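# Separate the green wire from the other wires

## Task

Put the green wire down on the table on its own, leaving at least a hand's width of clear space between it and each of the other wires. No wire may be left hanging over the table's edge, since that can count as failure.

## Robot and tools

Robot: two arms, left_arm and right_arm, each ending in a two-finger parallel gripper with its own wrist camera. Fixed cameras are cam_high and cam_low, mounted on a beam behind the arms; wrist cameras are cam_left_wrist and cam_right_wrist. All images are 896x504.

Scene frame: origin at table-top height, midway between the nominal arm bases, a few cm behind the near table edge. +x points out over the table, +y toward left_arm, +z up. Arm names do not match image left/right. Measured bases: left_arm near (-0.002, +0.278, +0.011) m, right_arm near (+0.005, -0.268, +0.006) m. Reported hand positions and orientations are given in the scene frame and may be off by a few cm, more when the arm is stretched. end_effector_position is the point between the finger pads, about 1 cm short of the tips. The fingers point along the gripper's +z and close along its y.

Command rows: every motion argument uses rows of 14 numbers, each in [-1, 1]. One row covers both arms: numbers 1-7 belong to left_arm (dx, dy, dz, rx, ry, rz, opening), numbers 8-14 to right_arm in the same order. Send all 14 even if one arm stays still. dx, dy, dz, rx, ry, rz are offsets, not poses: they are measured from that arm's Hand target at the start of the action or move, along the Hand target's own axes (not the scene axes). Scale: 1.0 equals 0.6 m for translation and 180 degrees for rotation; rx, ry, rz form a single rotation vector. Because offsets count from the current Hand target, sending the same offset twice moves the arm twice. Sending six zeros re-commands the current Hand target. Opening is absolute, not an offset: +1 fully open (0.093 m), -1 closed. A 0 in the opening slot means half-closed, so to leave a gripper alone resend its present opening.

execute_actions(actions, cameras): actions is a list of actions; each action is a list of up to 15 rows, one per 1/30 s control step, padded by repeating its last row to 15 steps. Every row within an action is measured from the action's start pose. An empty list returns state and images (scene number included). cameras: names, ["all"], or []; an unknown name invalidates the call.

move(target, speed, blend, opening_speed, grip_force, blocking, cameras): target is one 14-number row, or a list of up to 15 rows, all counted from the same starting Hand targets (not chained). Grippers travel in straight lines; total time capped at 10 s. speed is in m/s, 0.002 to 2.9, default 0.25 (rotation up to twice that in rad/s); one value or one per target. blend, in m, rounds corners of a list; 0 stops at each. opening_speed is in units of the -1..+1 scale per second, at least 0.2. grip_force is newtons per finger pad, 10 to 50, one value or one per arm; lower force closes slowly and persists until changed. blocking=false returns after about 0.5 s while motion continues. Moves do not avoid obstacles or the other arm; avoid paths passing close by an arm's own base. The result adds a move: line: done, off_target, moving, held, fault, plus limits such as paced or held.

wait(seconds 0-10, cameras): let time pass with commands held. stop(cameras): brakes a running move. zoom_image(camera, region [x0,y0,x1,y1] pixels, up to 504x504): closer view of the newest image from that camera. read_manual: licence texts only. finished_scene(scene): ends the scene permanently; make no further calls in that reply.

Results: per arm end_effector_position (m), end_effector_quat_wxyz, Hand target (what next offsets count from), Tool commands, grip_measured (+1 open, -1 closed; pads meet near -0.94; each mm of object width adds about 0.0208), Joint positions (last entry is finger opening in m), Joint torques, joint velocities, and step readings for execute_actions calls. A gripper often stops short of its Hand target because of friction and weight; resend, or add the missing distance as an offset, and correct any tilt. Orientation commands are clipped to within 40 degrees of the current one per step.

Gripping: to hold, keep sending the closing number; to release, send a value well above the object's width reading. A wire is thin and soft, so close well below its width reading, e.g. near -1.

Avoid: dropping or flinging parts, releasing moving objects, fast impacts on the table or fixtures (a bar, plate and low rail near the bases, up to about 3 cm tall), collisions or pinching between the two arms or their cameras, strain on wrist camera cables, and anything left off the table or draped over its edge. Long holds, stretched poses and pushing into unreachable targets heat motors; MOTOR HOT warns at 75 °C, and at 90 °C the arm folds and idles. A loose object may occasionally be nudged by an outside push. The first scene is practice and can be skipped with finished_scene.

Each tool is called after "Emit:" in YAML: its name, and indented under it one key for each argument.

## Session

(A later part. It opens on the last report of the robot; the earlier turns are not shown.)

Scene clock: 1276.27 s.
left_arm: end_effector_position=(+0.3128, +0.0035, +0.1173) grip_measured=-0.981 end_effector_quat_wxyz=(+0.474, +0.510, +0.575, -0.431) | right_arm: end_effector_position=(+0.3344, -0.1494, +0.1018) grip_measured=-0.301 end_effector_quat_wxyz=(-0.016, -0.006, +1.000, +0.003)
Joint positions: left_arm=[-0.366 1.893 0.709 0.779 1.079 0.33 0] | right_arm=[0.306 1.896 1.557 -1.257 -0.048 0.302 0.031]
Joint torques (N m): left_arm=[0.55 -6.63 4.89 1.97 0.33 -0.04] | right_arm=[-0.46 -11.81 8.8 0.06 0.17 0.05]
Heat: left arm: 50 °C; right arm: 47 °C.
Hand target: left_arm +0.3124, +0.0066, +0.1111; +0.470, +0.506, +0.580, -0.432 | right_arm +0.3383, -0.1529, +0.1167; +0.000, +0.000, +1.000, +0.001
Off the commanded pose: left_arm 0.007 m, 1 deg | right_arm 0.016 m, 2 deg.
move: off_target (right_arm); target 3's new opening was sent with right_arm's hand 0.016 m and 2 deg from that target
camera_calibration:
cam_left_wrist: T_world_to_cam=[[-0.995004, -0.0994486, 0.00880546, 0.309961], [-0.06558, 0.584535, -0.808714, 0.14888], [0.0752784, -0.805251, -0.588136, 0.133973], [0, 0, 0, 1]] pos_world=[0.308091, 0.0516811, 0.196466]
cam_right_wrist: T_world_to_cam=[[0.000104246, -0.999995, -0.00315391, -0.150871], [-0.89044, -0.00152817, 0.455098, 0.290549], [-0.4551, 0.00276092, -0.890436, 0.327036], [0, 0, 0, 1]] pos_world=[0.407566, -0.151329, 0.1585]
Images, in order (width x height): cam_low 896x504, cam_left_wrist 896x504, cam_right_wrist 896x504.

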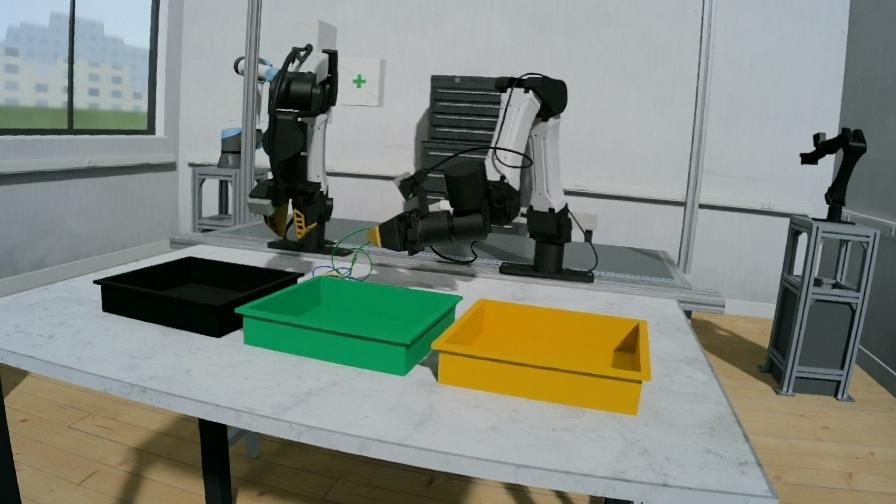

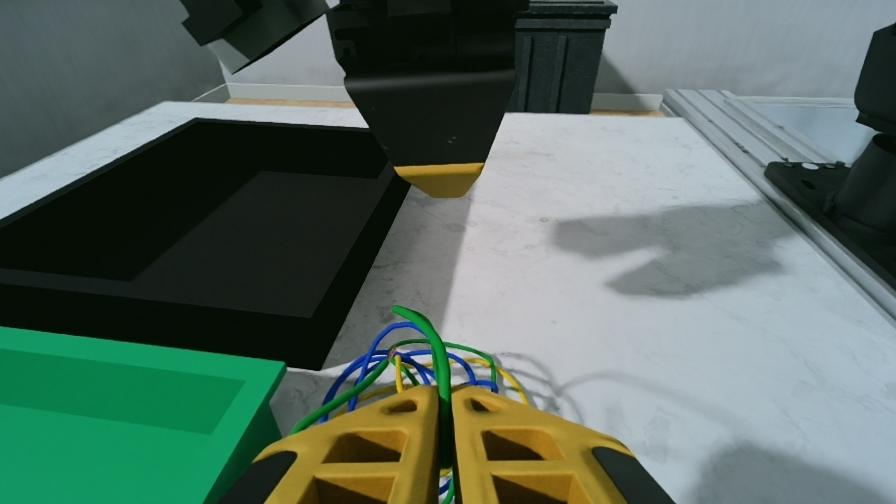

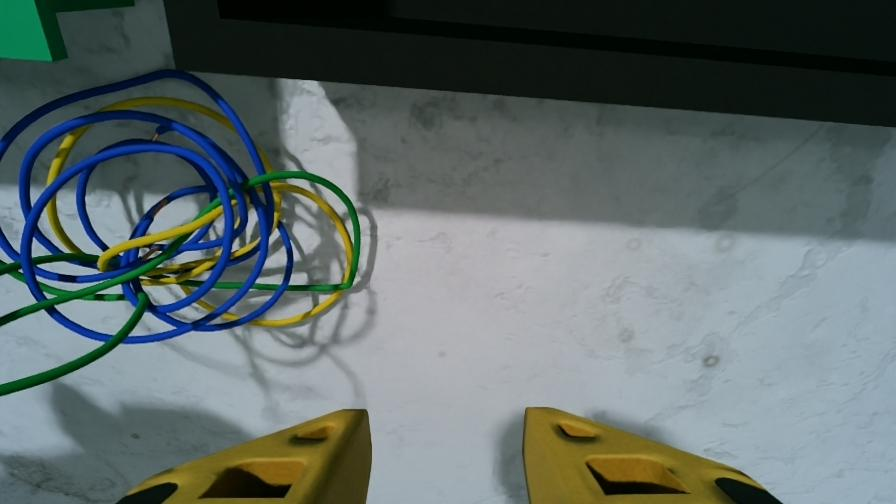

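Emit:
move:
  target: [0,0,0,0,0,0,-1, 0.02,0.1,-0.02,0,0,0,-0.3]
  speed: 0.12
  cameras: ["cam_right_wrist"]

Emit:
zoom_image:
  camera: "cam_right_wrist"
  region: [0, 30, 470, 500]

Emit:
zoom_image:
  camera: "cam_right_wrist"
  region: [130, 150, 290, 310]

Emit:
zoom_image:
  camera: "cam_right_wrist"
  region: [230, 70, 390, 230]

Emit:
zoom_image:
  camera: "cam_right_wrist"
  region: [250, 160, 410, 320]

Scene clock: 1293.00 s.
left_arm: end_effector_position=(+0.3128, +0.0035, +0.1173) grip_measured=-0.981 end_effector_quat_wxyz=(+0.474, +0.510, +0.575, -0.431) | right_arm: end_effector_position=(+0.3237, -0.0912, +0.1273) grip_measured=-0.301 end_effector_quat_wxyz=(+0.003, -0.007, +1.000, +0.009)
Joint positions: left_arm=[-0.366 1.893 0.709 0.779 1.079 0.33 0] | right_arm=[0.467 1.9 1.672 -1.321 -0.045 0.462 0.031]
Joint torques (N m): left_arm=[0.53 -6.6 4.85 1.96 0.32 -0.06] | right_arm=[-0.2 -8.61 9.32 0.11 0.16 0.11]
Heat: left arm: 49 °C; right arm: 48 °C.
Hand target: left_arm +0.3124, +0.0066, +0.1111; +0.470, +0.506, +0.580, -0.432 | right_arm +0.3264, -0.0929, +0.1288; +0.000, +0.000, +1.000, +0.001
Off the commanded pose: left_arm 0.007 m, 1 deg | right_arm 0.003 m, 1 deg.
move: done
camera_calibration:
cam_right_wrist: T_world_to_cam=[[0.00298586, -0.999875, -0.0155443, -0.0919623], [-0.906792, -0.00926029, 0.421476, 0.278426], [-0.421567, 0.012837, -0.906706, 0.336882], [0, 0, 0, 1]] pos_world=[0.394767, -0.093697, 0.186674]
Images, in order (width x height): cam_right_wrist 896x504.

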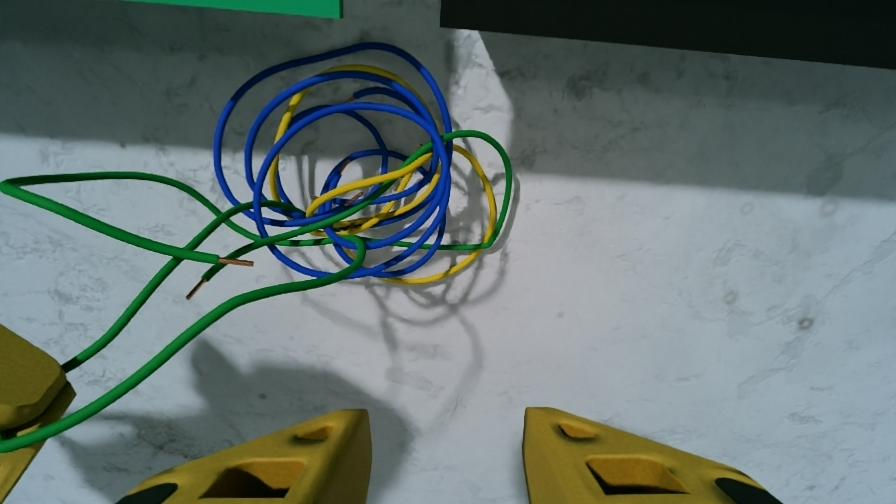

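Scaled by 1.072 from the camera's 896x504 image, which has a finer 1280x720 frame.

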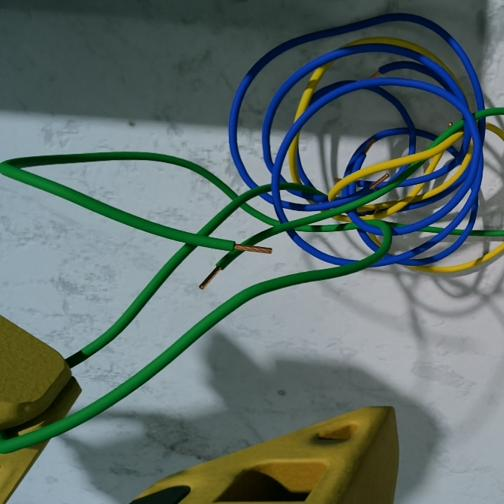

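Scaled by 3.150 from the camera's 896x504 image, which has a finer 1280x720 frame.

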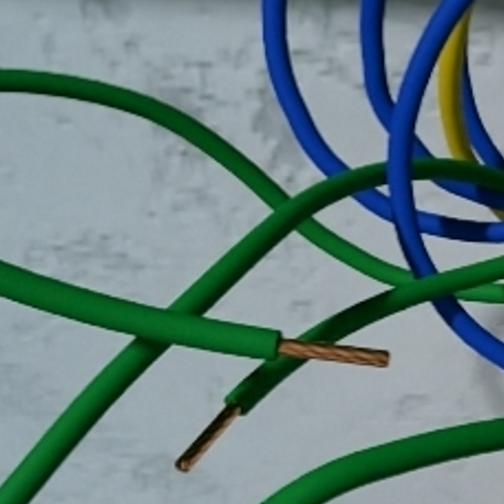

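Scaled by 3.150 from the camera's 896x504 image, which has a finer 1280x720 frame.

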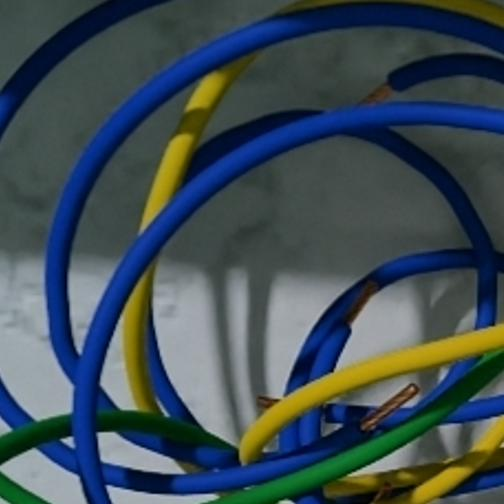

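Scaled by 3.150 from the camera's 896x504 image, which has a finer 1280x720 frame.

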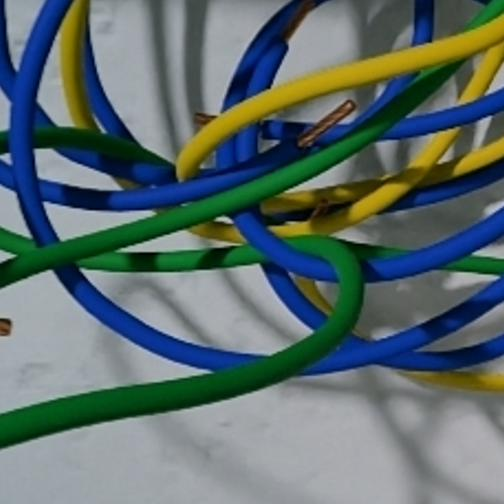

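Emit:
move:
  target: [0,0,0,0,0,0,-1, -0.045,-0.037,0.1,0,0,-0.133,-0.5]
  speed: 0.12
  cameras: ["cam_right_wrist"]

Emit:
zoom_image:
  camera: "cam_right_wrist"
  region: [150, 50, 604, 504]

Scene clock: 1449.90 s.
left_arm: end_effector_position=(+0.3128, +0.0035, +0.1173) grip_measured=-0.981 end_effector_quat_wxyz=(+0.474, +0.510, +0.575, -0.431) | right_arm: end_effector_position=(+0.3558, -0.1065, +0.0801) grip_measured=-0.499 end_effector_quat_wxyz=(+0.016, -0.209, +0.978, +0.010)
Joint positions: left_arm=[-0.366 1.893 0.709 0.779 1.079 0.33 0] | right_arm=[0.397 1.983 1.596 -1.142 -0.045 -0.012 0.021]
Joint torques (N m): left_arm=[0.58 -6.61 4.93 1.94 0.3 -0.05] | right_arm=[-0.91 -9.51 5.04 0.36 0.12 -0.08]
Heat: left arm: 47 °C; right arm: 48 °C.
Hand target: left_arm +0.3124, +0.0066, +0.1111; +0.470, +0.506, +0.580, -0.432 | right_arm +0.3533, -0.1150, +0.0686; +0.000, -0.207, +0.978, +0.001
Off the commanded pose: left_arm 0.007 m, 1 deg | right_arm 0.014 m, 2 deg.
move: off_target (right_arm)
camera_calibration:
cam_right_wrist: T_world_to_cam=[[0.397637, -0.917486, -0.0101624, -0.240096], [-0.841281, -0.368986, 0.395089, 0.267845], [-0.366238, -0.148553, -0.918587, 0.271871], [0, 0, 0, 1]] pos_world=[0.420373, -0.0810664, 0.141475]
Images, in order (width x height): cam_right_wrist 896x504.

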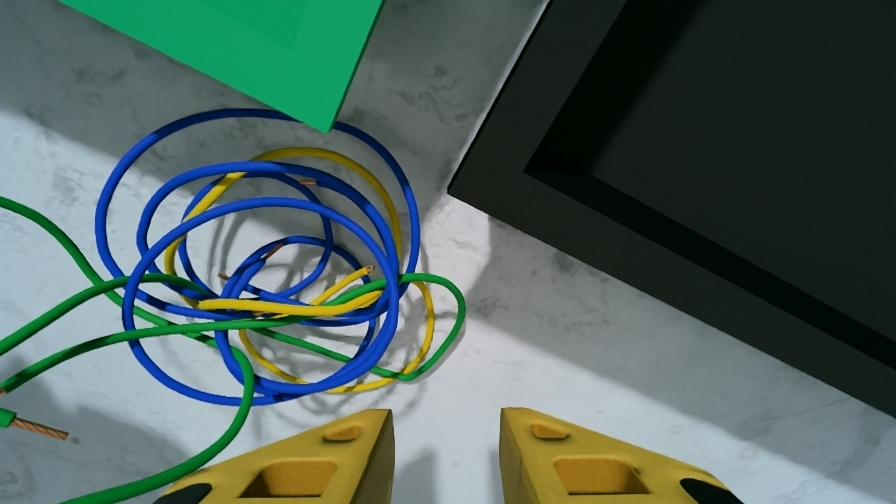

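Scaled by 1.110 from the camera's 896x504 image, which has a finer 1280x720 frame.

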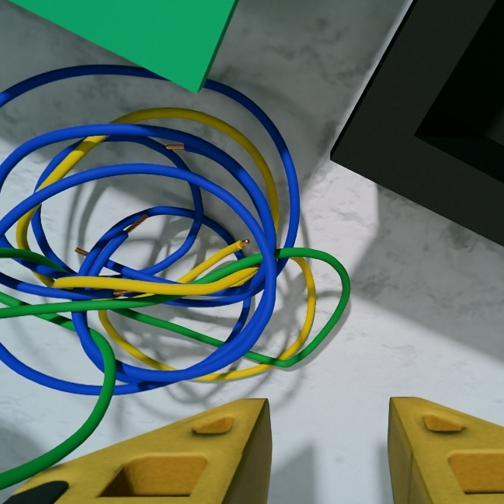

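Emit:
execute_actions:
  actions: []
  cameras: ["cam_right_wrist","cam_left_wrist"]

Scene clock: 1478.07 s.
left_arm: end_effector_position=(+0.3128, +0.0035, +0.1173) grip_measured=-0.981 end_effector_quat_wxyz=(+0.474, +0.510, +0.575, -0.431) | right_arm: end_effector_position=(+0.3559, -0.1064, +0.0801) grip_measured=-0.499 end_effector_quat_wxyz=(+0.016, -0.209, +0.978, +0.010)
Joint positions: left_arm=[-0.366 1.893 0.709 0.779 1.079 0.33 0] | right_arm=[0.397 1.983 1.596 -1.142 -0.045 -0.013 0.021]
Joint velocities: within noise
Joint torques (N m): left_arm=[0.43 -6.57 4.94 1.98 0.32 -0.05] | right_arm=[-0.68 -9.48 5.15 0.39 0.1 -0.09]
Heat: left arm: 47 °C; right arm: 43 °C.
Hand target: left_arm +0.3124, +0.0066, +0.1111; +0.470, +0.506, +0.580, -0.432 | right_arm +0.3533, -0.1150, +0.0686; +0.000, -0.208, +0.978, +0.001
Tool commands: left_gripper/opening=-1.0 right_gripper/opening=-0.5
Off the commanded pose: left_arm 0.007 m, 1 deg | right_arm 0.014 m, 2 deg.
camera_calibration:
cam_left_wrist: T_world_to_cam=[[-0.995004, -0.0994486, 0.00880546, 0.309961], [-0.06558, 0.584535, -0.808714, 0.14888], [0.0752784, -0.805251, -0.588136, 0.133973], [0, 0, 0, 1]] pos_world=[0.308091, 0.0516811, 0.196466]
cam_right_wrist: T_world_to_cam=[[0.398354, -0.917177, -0.0100771, -0.240291], [-0.841165, -0.369677, 0.39469, 0.267796], [-0.365725, -0.14875, -0.918759, 0.271771], [0, 0, 0, 1]] pos_world=[0.420375, -0.0809659, 0.141575]
Images, in order (width x height): cam_left_wrist 896x504, cam_right_wrist 896x504.

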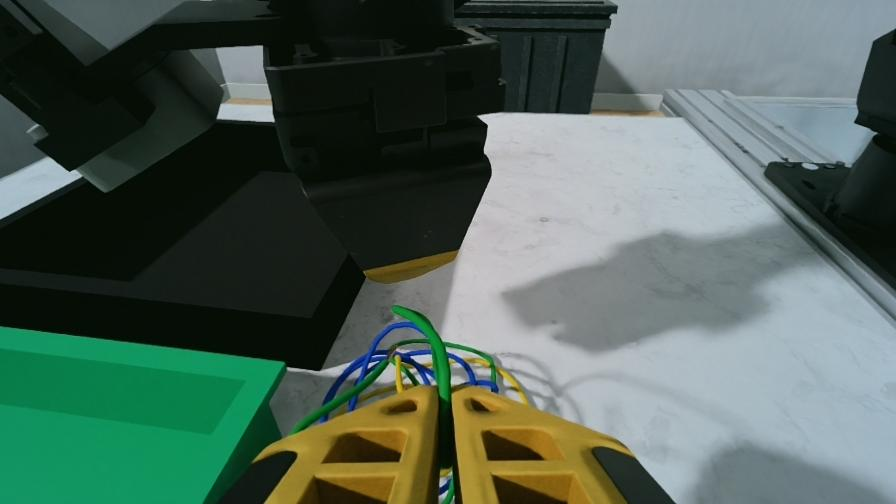

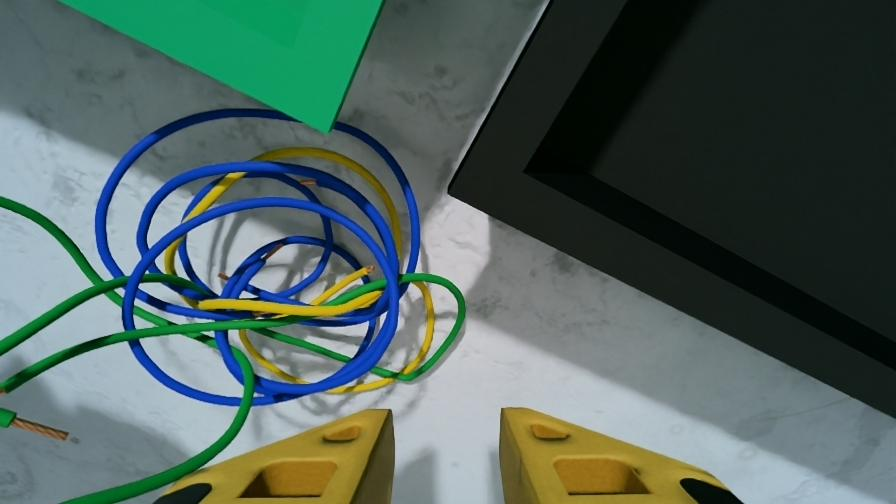

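Emit:
zoom_image:
  camera: "cam_right_wrist"
  region: [0, 90, 500, 504]

Emit:
execute_actions:
  actions: []
  cameras: ["cam_high","cam_low"]

Scaled by 1.008 from the camera's 896x504 image, which has a finer 1280x720 frame.

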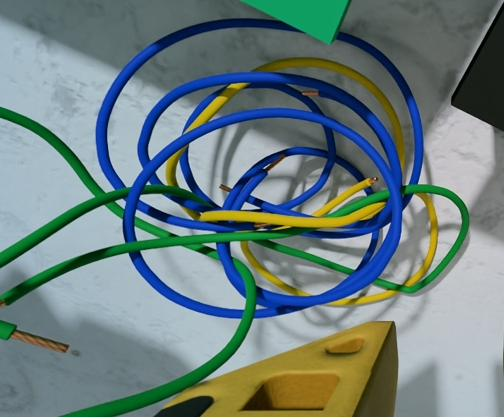

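Scene clock: 1490.43 s.
left_arm: end_effector_position=(+0.3128, +0.0035, +0.1173) grip_measured=-0.981 end_effector_quat_wxyz=(+0.474, +0.510, +0.575, -0.431) | right_arm: end_effector_position=(+0.3559, -0.1064, +0.0801) grip_measured=-0.499 end_effector_quat_wxyz=(+0.016, -0.209, +0.978, +0.010)
Joint positions: left_arm=[-0.366 1.893 0.709 0.779 1.079 0.33 0] | right_arm=[0.397 1.983 1.596 -1.142 -0.045 -0.013 0.021]
Joint velocities: within noise
Joint torques (N m): left_arm=[0.54 -6.54 4.7 1.97 0.32 -0.04] | right_arm=[-0.95 -9.22 5.04 0.37 0.12 -0.09]
Heat: left arm: 47 °C; right arm: 43 °C.
Hand target: left_arm +0.3124, +0.0066, +0.1111; +0.470, +0.506, +0.580, -0.432 | right_arm +0.3533, -0.1150, +0.0686; +0.000, -0.208, +0.978, +0.001
Tool commands: left_gripper/opening=-1.0 right_gripper/opening=-0.5
Off the commanded pose: left_arm 0.007 m, 1 deg | right_arm 0.014 m, 2 deg.
Images, in order (width x height): cam_high 896x504, cam_low 896x504.

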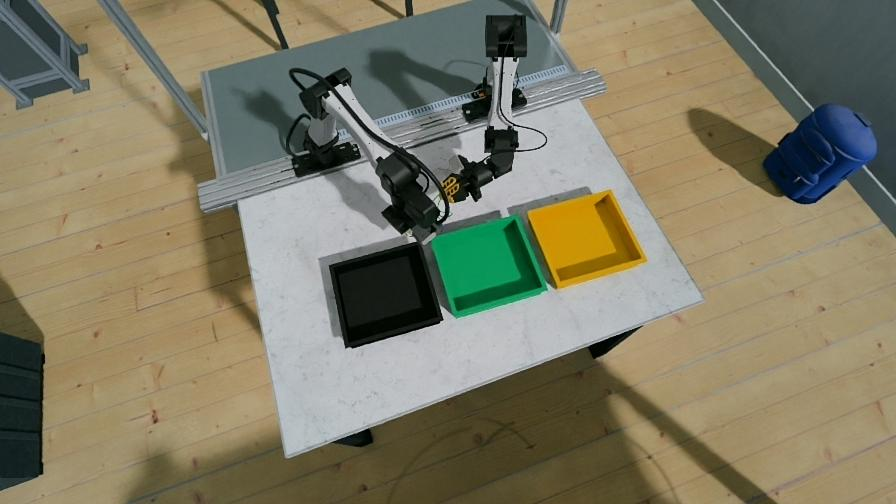

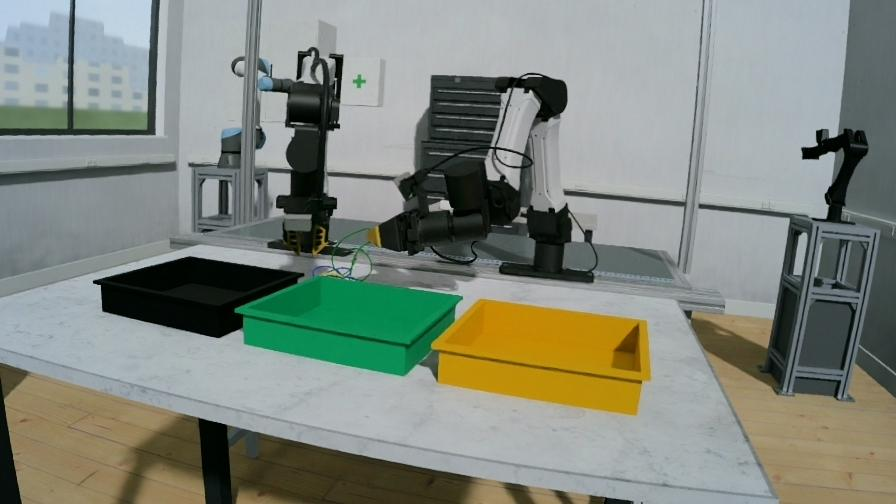

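Emit:
move:
  target: [0,0,0,0,0,0,-1,0.0098,-0.0083,0.0727,0,0,0,-0.6]
  speed: 0.06
  cameras: ["cam_right_wrist"]

Scene clock: 1590.10 s.
left_arm: end_effector_position=(+0.3128, +0.0035, +0.1173) grip_measured=-0.981 end_effector_quat_wxyz=(+0.474, +0.510, +0.575, -0.431) | right_arm: end_effector_position=(+0.3533, -0.1127, +0.0360) grip_measured=-0.599 end_effector_quat_wxyz=(+0.015, -0.209, +0.978, +0.009)
Joint positions: left_arm=[-0.366 1.893 0.709 0.779 1.079 0.33 0] | right_arm=[0.389 2.008 1.451 -0.975 -0.045 -0.023 0.016]
Joint torques (N m): left_arm=[0.54 -6.71 4.94 1.96 0.33 -0.02] | right_arm=[-0.83 -9.22 5.09 0.38 0.17 -0.12]
Heat: left arm: 46 °C; right arm: 43 °C.
Hand target: left_arm +0.3124, +0.0066, +0.1111; +0.470, +0.506, +0.580, -0.432 | right_arm +0.3501, -0.1218, +0.0251; +0.000, -0.207, +0.978, +0.001
Off the commanded pose: left_arm 0.007 m, 1 deg | right_arm 0.015 m, 2 deg.
move: off_target (right_arm)
camera_calibration:
cam_right_wrist: T_world_to_cam=[[0.39902, -0.91689, -0.00977032, -0.245714], [-0.839969, -0.369777, 0.397136, 0.280173], [-0.367743, -0.150259, -0.917708, 0.22975], [0, 0, 0, 1]] pos_world=[0.41787, -0.0871691, 0.0971757]
Images, in order (width x height): cam_right_wrist 896x504.

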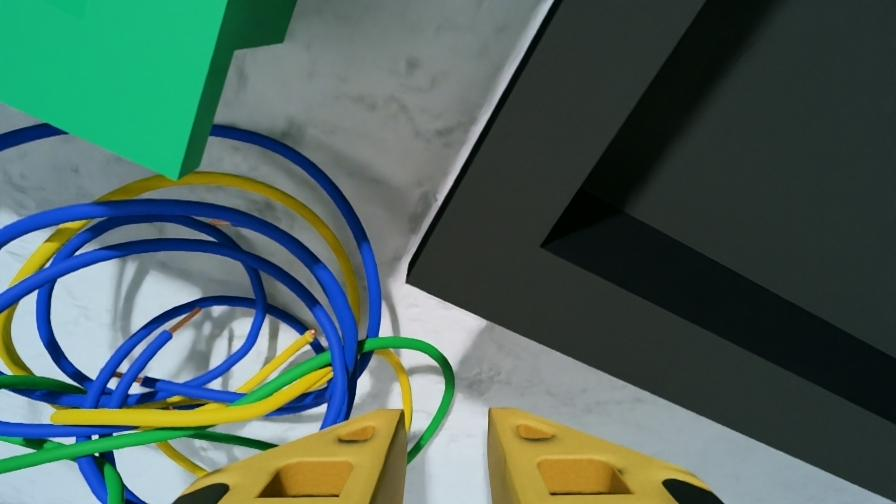

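Emit:
move:
  target: [0,0,0,0,0,0,-1,0.0217,-0.0085,0.012,0,0,0,-0.6]
  speed: 0.06
  cameras: ["cam_right_wrist"]

Scene clock: 1612.60 s.
left_arm: end_effector_position=(+0.3128, +0.0035, +0.1173) grip_measured=-0.981 end_effector_quat_wxyz=(+0.474, +0.510, +0.575, -0.431) | right_arm: end_effector_position=(+0.3419, -0.1244, +0.0170) grip_measured=-0.599 end_effector_quat_wxyz=(-0.001, -0.208, +0.978, +0.006)
Joint positions: left_arm=[-0.366 1.893 0.709 0.779 1.079 0.33 0] | right_arm=[0.373 2.008 1.37 -0.926 -0.045 -0.037 0.016]
Joint torques (N m): left_arm=[0.57 -6.67 4.93 1.98 0.33 -0.04] | right_arm=[-0.98 -12.45 4.74 0.39 0.12 -0.08]
Heat: left arm: 45 °C; right arm: 45 °C.
Hand target: left_arm +0.3124, +0.0066, +0.1111; +0.470, +0.506, +0.580, -0.432 | right_arm +0.3402, -0.1318, +0.0178; +0.000, -0.207, +0.978, +0.001
Off the commanded pose: left_arm 0.007 m, 1 deg | right_arm 0.008 m, 1 deg.
move: done
camera_calibration:
cam_right_wrist: T_world_to_cam=[[0.396364, -0.918038, -0.0100689, -0.251312], [-0.828881, -0.362542, 0.426052, 0.270413], [-0.394782, -0.160525, -0.904643, 0.214142], [0, 0, 0, 1]] pos_world=[0.40829, -0.0983023, 0.0759819]
Images, in order (width x height): cam_right_wrist 896x504.

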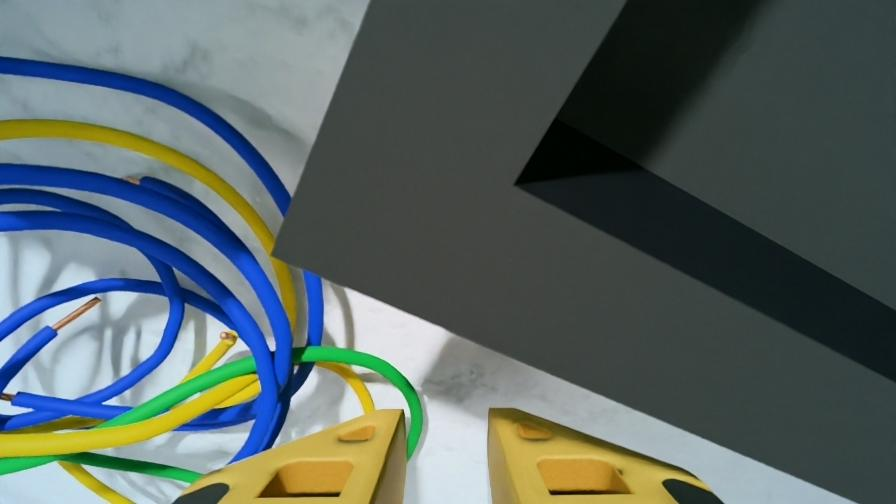

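Emit:
move:
  target: [0,0,0,0,0,0,-1,0,0,0.0085,0,0,0,-0.6]
  speed: 0.03
  cameras: ["cam_right_wrist"]

Scene clock: 1621.23 s.
left_arm: end_effector_position=(+0.3128, +0.0035, +0.1173) grip_measured=-0.981 end_effector_quat_wxyz=(+0.474, +0.510, +0.575, -0.431) | right_arm: end_effector_position=(+0.3430, -0.1240, +0.0148) grip_measured=-0.599 end_effector_quat_wxyz=(+0.004, -0.208, +0.978, +0.007)
Joint positions: left_arm=[-0.366 1.893 0.709 0.779 1.079 0.33 0] | right_arm=[0.373 2.008 1.36 -0.908 -0.045 -0.037 0.016]
Joint torques (N m): left_arm=[0.64 -6.6 4.75 1.95 0.34 -0.07] | right_arm=[-0.72 -11.74 4.67 0.39 0.11 -0.15]
Heat: left arm: 45 °C; right arm: 46 °C.
Hand target: left_arm +0.3124, +0.0066, +0.1111; +0.470, +0.506, +0.580, -0.432 | right_arm +0.3402, -0.1318, +0.0127; +0.000, -0.207, +0.978, +0.001
Off the commanded pose: left_arm 0.007 m, 1 deg | right_arm 0.008 m, 1 deg.
move: done
camera_calibration:
cam_right_wrist: T_world_to_cam=[[0.397032, -0.917752, -0.00981667, -0.251647], [-0.832092, -0.364446, 0.418094, 0.273405], [-0.387284, -0.157828, -0.908351, 0.210447], [0, 0, 0, 1]] pos_world=[0.408912, -0.0980936, 0.0743801]
Images, in order (width x height): cam_right_wrist 896x504.

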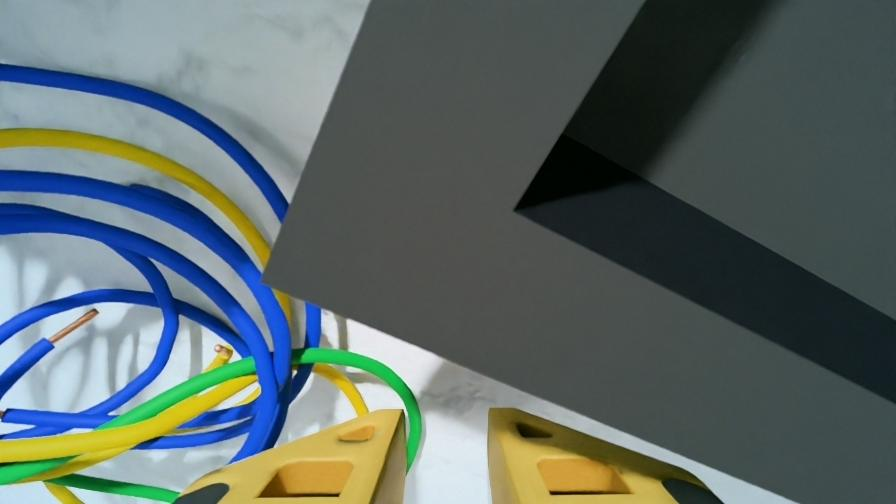

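Emit:
move:
  target: [0,0,0,0,0,0,-1,0,0,0,0,0,0,-1]
  speed: 0.03
  opening_speed: 0.6
  cameras: ["cam_right_wrist"]

Scene clock: 1626.57 s.
left_arm: end_effector_position=(+0.3128, +0.0035, +0.1173) grip_measured=-0.981 end_effector_quat_wxyz=(+0.474, +0.510, +0.575, -0.431) | right_arm: end_effector_position=(+0.3434, -0.1239, +0.0148) grip_measured=-0.989 end_effector_quat_wxyz=(+0.005, -0.209, +0.978, +0.007)
Joint positions: left_arm=[-0.366 1.893 0.709 0.779 1.079 0.33 0] | right_arm=[0.373 2.008 1.36 -0.906 -0.045 -0.037 0]
Joint torques (N m): left_arm=[0.61 -6.56 4.93 1.97 0.31 -0.04] | right_arm=[-0.8 -11.44 4.85 0.3 0.13 -0.04]
Heat: left arm: 45 °C; right arm: 46 °C.
Hand target: left_arm +0.3124, +0.0066, +0.1111; +0.470, +0.506, +0.580, -0.432 | right_arm +0.3402, -0.1318, +0.0127; +0.000, -0.207, +0.978, +0.001
Off the commanded pose: left_arm 0.007 m, 1 deg | right_arm 0.009 m, 1 deg.
move: done
camera_calibration:
cam_right_wrist: T_world_to_cam=[[0.397094, -0.917727, -0.0097032, -0.251612], [-0.832831, -0.364762, 0.416343, 0.274051], [-0.385629, -0.157246, -0.909156, 0.210218], [0, 0, 0, 1]] pos_world=[0.409217, -0.0978919, 0.0745798]
Images, in order (width x height): cam_right_wrist 896x504.

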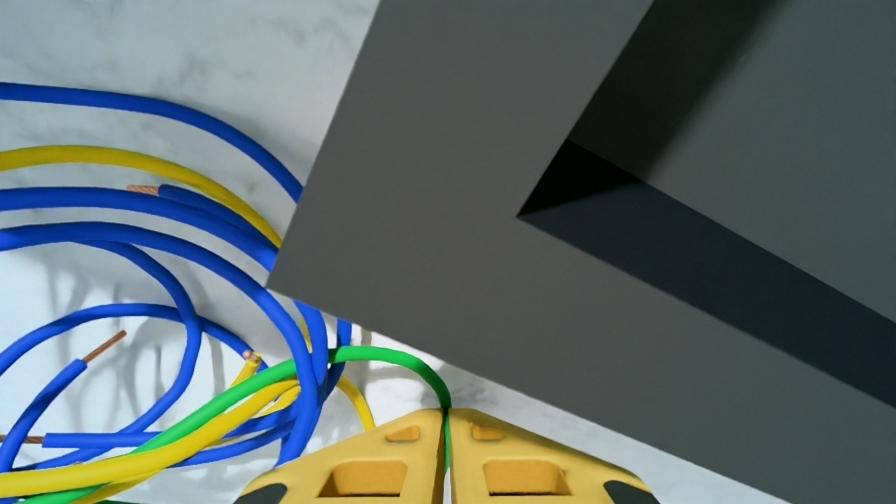

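Emit:
move:
  target:
    - [0,0,0,0,0,0,-1,0,0,-0.05,0,0,0,-1]
    - [0,0,0,0,0,0,-1,0.0273,-0.0607,-0.06,0,0,0,-1]
  speed: 0.06
  blend: 0.015
  cameras: ["cam_right_wrist"]

Scene clock: 1643.43 s.
left_arm: end_effector_position=(+0.3128, +0.0035, +0.1173) grip_measured=-0.981 end_effector_quat_wxyz=(+0.474, +0.510, +0.575, -0.431) | right_arm: end_effector_position=(+0.3430, -0.1654, +0.0395) grip_measured=-0.989 end_effector_quat_wxyz=(-0.002, -0.207, +0.978, +0.006)
Joint positions: left_arm=[-0.366 1.893 0.709 0.779 1.079 0.33 0] | right_arm=[0.262 1.938 1.36 -0.993 -0.045 -0.145 0]
Joint torques (N m): left_arm=[0.64 -6.68 4.89 1.98 0.29 -0.04] | right_arm=[-0.62 -13.01 6.04 0.1 0.13 -0.04]
Heat: left arm: 45 °C; right arm: 47 °C.
Hand target: left_arm +0.3124, +0.0066, +0.1111; +0.470, +0.506, +0.580, -0.432 | right_arm +0.3400, -0.1718, +0.0487; +0.000, -0.207, +0.978, +0.001
Off the commanded pose: left_arm 0.007 m, 1 deg | right_arm 0.012 m, 1 deg.
move: off_target (right_arm)
camera_calibration:
cam_right_wrist: T_world_to_cam=[[0.394043, -0.91904, -0.00982475, -0.288506], [-0.829079, -0.360045, 0.42778, 0.247215], [-0.396684, -0.160418, -0.90383, 0.228993], [0, 0, 0, 1]] pos_world=[0.409483, -0.139406, 0.0983827]
Images, in order (width x height): cam_right_wrist 896x504.

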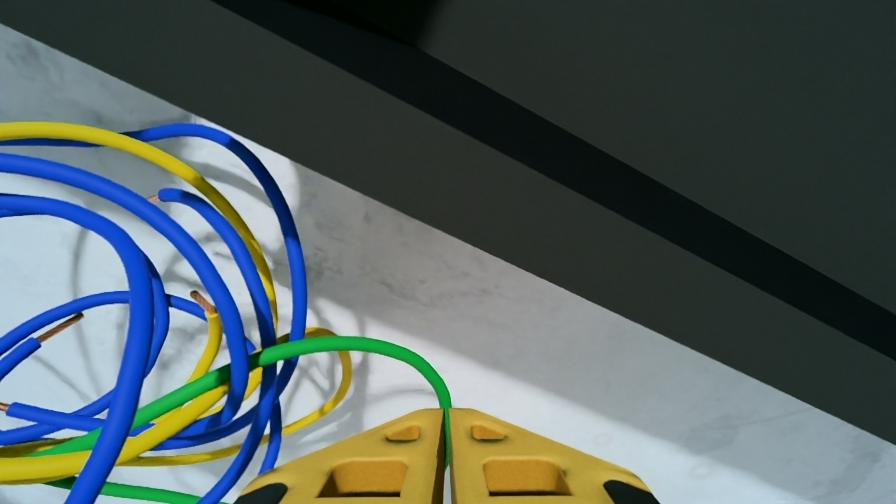

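Emit:
move:
  target: [0,0,0,0,0,0,-1,0.0205,-0.0607,0,0,0,0,-1]
  speed: 0.06
  cameras: ["cam_right_wrist","cam_left_wrist"]

Scene clock: 1653.07 s.
left_arm: end_effector_position=(+0.3128, +0.0035, +0.1173) grip_measured=-0.981 end_effector_quat_wxyz=(+0.474, +0.510, +0.575, -0.431) | right_arm: end_effector_position=(+0.3532, -0.2044, +0.0444) grip_measured=-0.990 end_effector_quat_wxyz=(+0.006, -0.206, +0.979, +0.005)
Joint positions: left_arm=[-0.366 1.893 0.709 0.779 1.079 0.33 0] | right_arm=[0.149 1.928 1.36 -0.993 -0.043 -0.256 0]
Joint torques (N m): left_arm=[0.43 -6.53 4.85 2.01 0.3 -0.04] | right_arm=[-0.44 -13.04 3.93 0.21 0.07 -0.14]
Heat: left arm: 45 °C; right arm: 47 °C.
Hand target: left_arm +0.3124, +0.0066, +0.1111; +0.470, +0.506, +0.580, -0.432 | right_arm +0.3435, -0.2101, +0.0486; +0.000, -0.207, +0.978, +0.001
Off the commanded pose: left_arm 0.007 m, 1 deg | right_arm 0.012 m, 1 deg.
move: off_target (right_arm)
camera_calibration:
cam_left_wrist: T_world_to_cam=[[-0.995004, -0.0994486, 0.00880546, 0.309961], [-0.06558, 0.584535, -0.808714, 0.14888], [0.0752784, -0.805251, -0.588136, 0.133973], [0, 0, 0, 1]] pos_world=[0.308091, 0.0516811, 0.196466]
cam_right_wrist: T_world_to_cam=[[0.39243, -0.919772, -0.00417343, -0.328106], [-0.836419, -0.358747, 0.414373, 0.243017], [-0.382626, -0.159122, -0.910098, 0.22685], [0, 0, 0, 1]] pos_world=[0.418822, -0.178505, 0.104387]
Images, in order (width x height): cam_left_wrist 896x504, cam_right_wrist 896x504.

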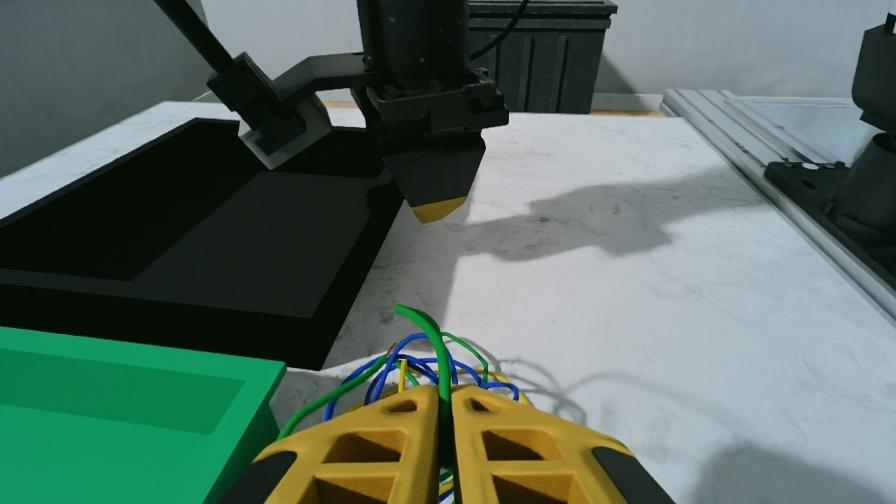

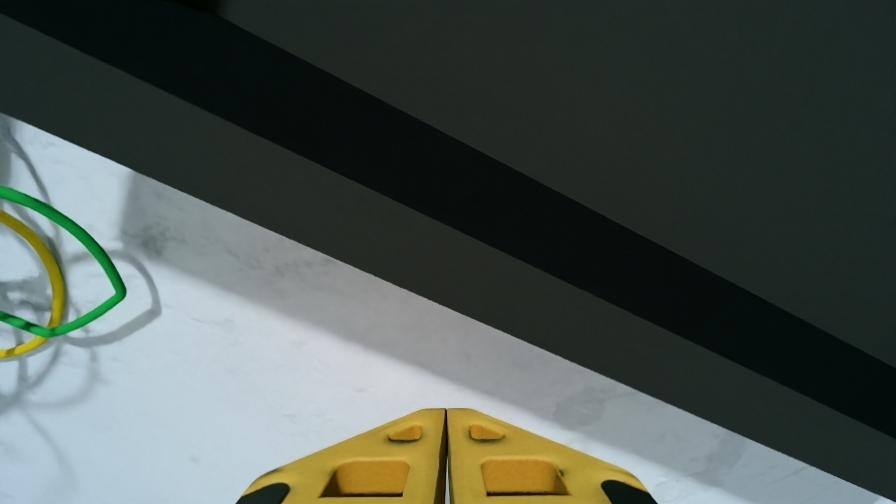

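Emit:
move:
  target: [0,0,0,0,0,0,-1,-0.0355,0.1062,-0.045,0,0,0,-0.5]
  speed: 0.12
  cameras: ["cam_right_wrist"]

Scene clock: 1661.23 s.
left_arm: end_effector_position=(+0.3128, +0.0035, +0.1173) grip_measured=-0.981 end_effector_quat_wxyz=(+0.474, +0.510, +0.575, -0.431) | right_arm: end_effector_position=(+0.3325, -0.1433, +0.0619) grip_measured=-0.501 end_effector_quat_wxyz=(-0.013, -0.213, +0.977, +0.003)
Joint positions: left_arm=[-0.366 1.893 0.709 0.779 1.079 0.33 0] | right_arm=[0.331 1.921 1.432 -1.103 -0.041 -0.09 0.021]
Joint torques (N m): left_arm=[0.57 -6.56 4.89 2 0.31 -0.05] | right_arm=[0.01 -12.07 8.8 0.07 0.09 0.05]
Heat: left arm: 45 °C; right arm: 47 °C.
Hand target: left_arm +0.3124, +0.0066, +0.1111; +0.470, +0.506, +0.580, -0.432 | right_arm +0.3372, -0.1432, +0.0758; +0.000, -0.207, +0.978, +0.001
Off the commanded pose: left_arm 0.007 m, 1 deg | right_arm 0.015 m, 2 deg.
move: off_target (right_arm)
camera_calibration:
cam_right_wrist: T_world_to_cam=[[0.405873, -0.913895, -0.00791112, -0.267151], [-0.815112, -0.36589, 0.449129, 0.230167], [-0.413351, -0.175841, -0.893432, 0.251368], [0, 0, 0, 1]] pos_world=[0.399945, -0.115732, 0.119092]
Images, in order (width x height): cam_right_wrist 896x504.

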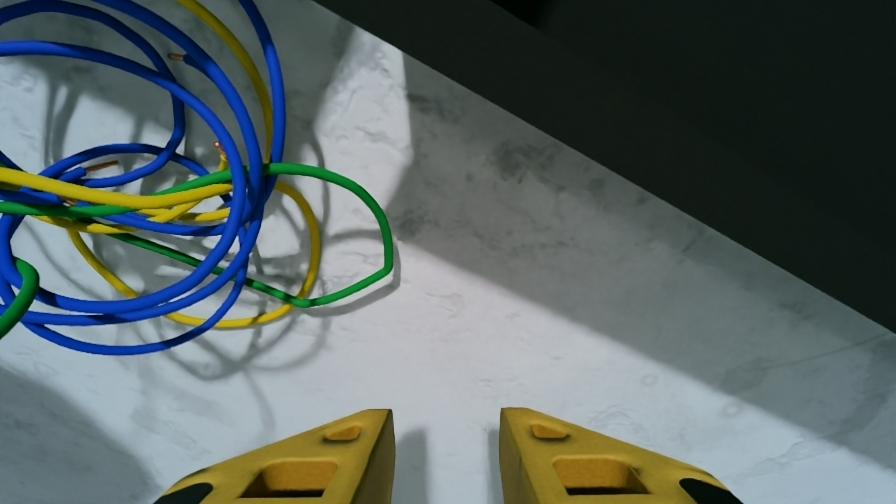

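Emit:
move:
  target: [0,0,0,0,0,0,-1,-0.0195,0.0117,0.0763,0,0,0,-0.5]
  speed: 0.08
  cameras: ["cam_right_wrist"]

Scene clock: 1683.00 s.
left_arm: end_effector_position=(+0.3128, +0.0035, +0.1173) grip_measured=-0.981 end_effector_quat_wxyz=(+0.474, +0.510, +0.575, -0.431) | right_arm: end_effector_position=(+0.3504, -0.1293, +0.0396) grip_measured=-0.501 end_effector_quat_wxyz=(+0.014, -0.212, +0.977, +0.007)
Joint positions: left_arm=[-0.366 1.893 0.709 0.779 1.079 0.33 0] | right_arm=[0.352 1.975 1.416 -0.978 -0.041 -0.064 0.021]
Joint torques (N m): left_arm=[0.59 -6.65 4.97 1.96 0.33 -0.05] | right_arm=[0.42 -9.18 4.97 0.39 0.1 0.1]
Heat: left arm: 45 °C; right arm: 47 °C.
Hand target: left_arm +0.3124, +0.0066, +0.1111; +0.470, +0.506, +0.580, -0.432 | right_arm +0.3450, -0.1320, +0.0300; +0.000, -0.207, +0.978, +0.001
Off the commanded pose: left_arm 0.007 m, 1 deg | right_arm 0.011 m, 2 deg.
move: off_target (right_arm)
camera_calibration:
cam_right_wrist: T_world_to_cam=[[0.403291, -0.91506, -0.00456706, -0.261183], [-0.838071, -0.371355, 0.399665, 0.269175], [-0.367413, -0.157354, -0.91665, 0.228501], [0, 0, 0, 1]] pos_world=[0.414875, -0.103083, 0.100683]
Images, in order (width x height): cam_right_wrist 896x504.

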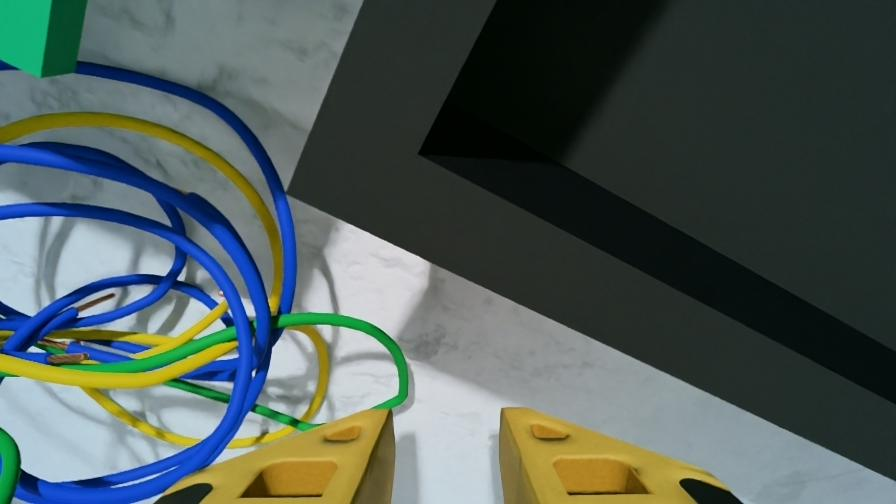

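Emit:
move:
  target: [0,0,0,0,0,0,-1,0.0133,0.010,0.036,0,0,0,-0.5]
  speed: 0.06
  cameras: ["cam_right_wrist"]

Scene clock: 1695.03 s.
left_arm: end_effector_position=(+0.3128, +0.0035, +0.1173) grip_measured=-0.981 end_effector_quat_wxyz=(+0.474, +0.510, +0.575, -0.431) | right_arm: end_effector_position=(+0.3420, -0.1267, +0.0192) grip_measured=-0.501 end_effector_quat_wxyz=(+0.016, -0.211, +0.977, +0.007)
Joint positions: left_arm=[-0.366 1.893 0.709 0.779 1.079 0.33 0] | right_arm=[0.369 1.975 1.33 -0.887 -0.041 -0.047 0.021]
Joint torques (N m): left_arm=[0.69 -6.63 4.89 1.97 0.34 0.01] | right_arm=[0.62 -8.92 4.88 0.41 0.03 0.11]
Heat: left arm: 45 °C; right arm: 48 °C.
Hand target: left_arm +0.3124, +0.0066, +0.1111; +0.470, +0.506, +0.580, -0.432 | right_arm +0.3354, -0.1298, +0.0084; +0.000, -0.207, +0.978, +0.001
Off the commanded pose: left_arm 0.007 m, 1 deg | right_arm 0.013 m, 2 deg.
move: off_target (right_arm)
camera_calibration:
cam_right_wrist: T_world_to_cam=[[0.402716, -0.915311, -0.00499817, -0.255275], [-0.839525, -0.371537, 0.396431, 0.27181], [-0.364715, -0.155453, -0.918051, 0.206428], [0, 0, 0, 1]] pos_world=[0.406282, -0.100578, 0.0804818]
Images, in order (width x height): cam_right_wrist 896x504.

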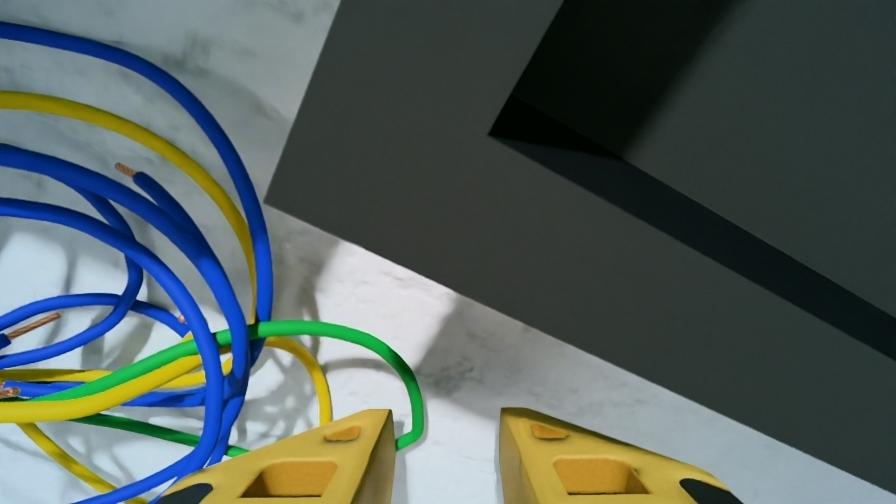

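Emit:
move:
  target:
    - [0,0,0,0,0,0,-1,0,0.0025,0.014,0,0,0,-0.5]
    - [0,0,0,0,0,0,-1,0,0.0025,0.014,0,0,0,-1]
  speed: 0.05
  opening_speed: 0.8
  cameras: ["cam_right_wrist"]

Scene clock: 1702.73 s.
left_arm: end_effector_position=(+0.3128, +0.0035, +0.1173) grip_measured=-0.981 end_effector_quat_wxyz=(+0.474, +0.510, +0.575, -0.431) | right_arm: end_effector_position=(+0.3427, -0.1247, +0.0115) grip_measured=-0.988 end_effector_quat_wxyz=(+0.018, -0.211, +0.977, +0.008)
Joint positions: left_arm=[-0.366 1.893 0.709 0.779 1.079 0.33 0] | right_arm=[0.374 1.987 1.315 -0.854 -0.041 -0.041 0]
Joint torques (N m): left_arm=[0.54 -6.67 4.79 1.96 0.33 -0.05] | right_arm=[0.88 -8.75 4.59 0.38 0.12 0.13]
Heat: left arm: 45 °C; right arm: 48 °C.
Hand target: left_arm +0.3124, +0.0066, +0.1111; +0.470, +0.506, +0.580, -0.432 | right_arm +0.3348, -0.1283, +0.0001; +0.001, -0.207, +0.978, +0.001
Off the commanded pose: left_arm 0.007 m, 1 deg | right_arm 0.014 m, 2 deg.
move: off_target (right_arm); target 2's new opening was sent with right_arm's hand 0.014 m and 2 deg from that target
camera_calibration:
cam_right_wrist: T_world_to_cam=[[0.402578, -0.915372, -0.00499807, -0.253774], [-0.841579, -0.372261, 0.391364, 0.276857], [-0.360104, -0.153348, -0.920222, 0.198649], [0, 0, 0, 1]] pos_world=[0.406695, -0.0987725, 0.073181]
Images, in order (width x height): cam_right_wrist 896x504.

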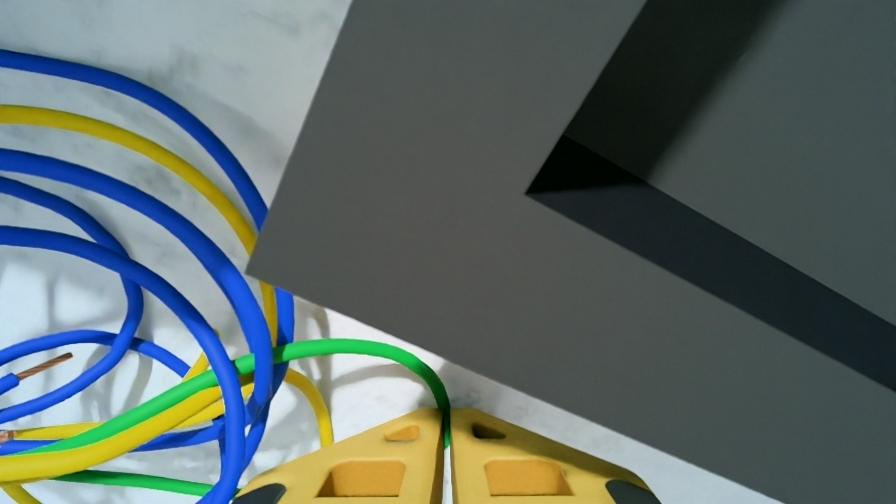

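Emit:
move:
  target:
    - [0,0,0,0,0,0,-1,0,0,-0.06,0,0,0,-1]
    - [0,0,0,0,0,0,-1,0.0137,-0.0606,-0.06,0,0,0,-1]
  speed: 0.05
  blend: 0.015
  cameras: ["cam_right_wrist"]

Scene clock: 1717.50 s.
left_arm: end_effector_position=(+0.3128, +0.0035, +0.1173) grip_measured=-0.981 end_effector_quat_wxyz=(+0.474, +0.510, +0.575, -0.431) | right_arm: end_effector_position=(+0.3379, -0.1614, +0.0219) grip_measured=-0.988 end_effector_quat_wxyz=(-0.012, -0.207, +0.978, +0.003)
Joint positions: left_arm=[-0.366 1.893 0.709 0.779 1.079 0.33 0] | right_arm=[0.28 1.968 1.328 -0.952 -0.041 -0.127 0]
Joint torques (N m): left_arm=[0.58 -6.64 4.97 1.98 0.32 -0.05] | right_arm=[-0.62 -13.35 7.43 0.08 0.07 -0.08]
Heat: left arm: 45 °C; right arm: 47 °C.
Hand target: left_arm +0.3124, +0.0066, +0.1111; +0.470, +0.506, +0.580, -0.432 | right_arm +0.3420, -0.1650, +0.0359; +0.000, -0.207, +0.978, +0.001
Off the commanded pose: left_arm 0.007 m, 1 deg | right_arm 0.015 m, 1 deg.
move: off_target (right_arm)
camera_calibration:
cam_right_wrist: T_world_to_cam=[[0.393289, -0.919375, -0.0085708, -0.282812], [-0.820644, -0.355227, 0.447612, 0.249536], [-0.414568, -0.169007, -0.894187, 0.216185], [0, 0, 0, 1]] pos_world=[0.40563, -0.134831, 0.0791906]
Images, in order (width x height): cam_right_wrist 896x504.

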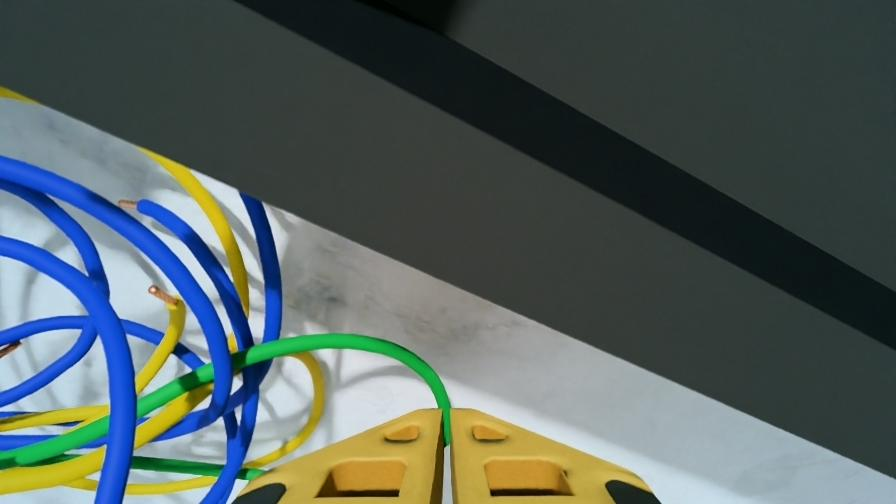

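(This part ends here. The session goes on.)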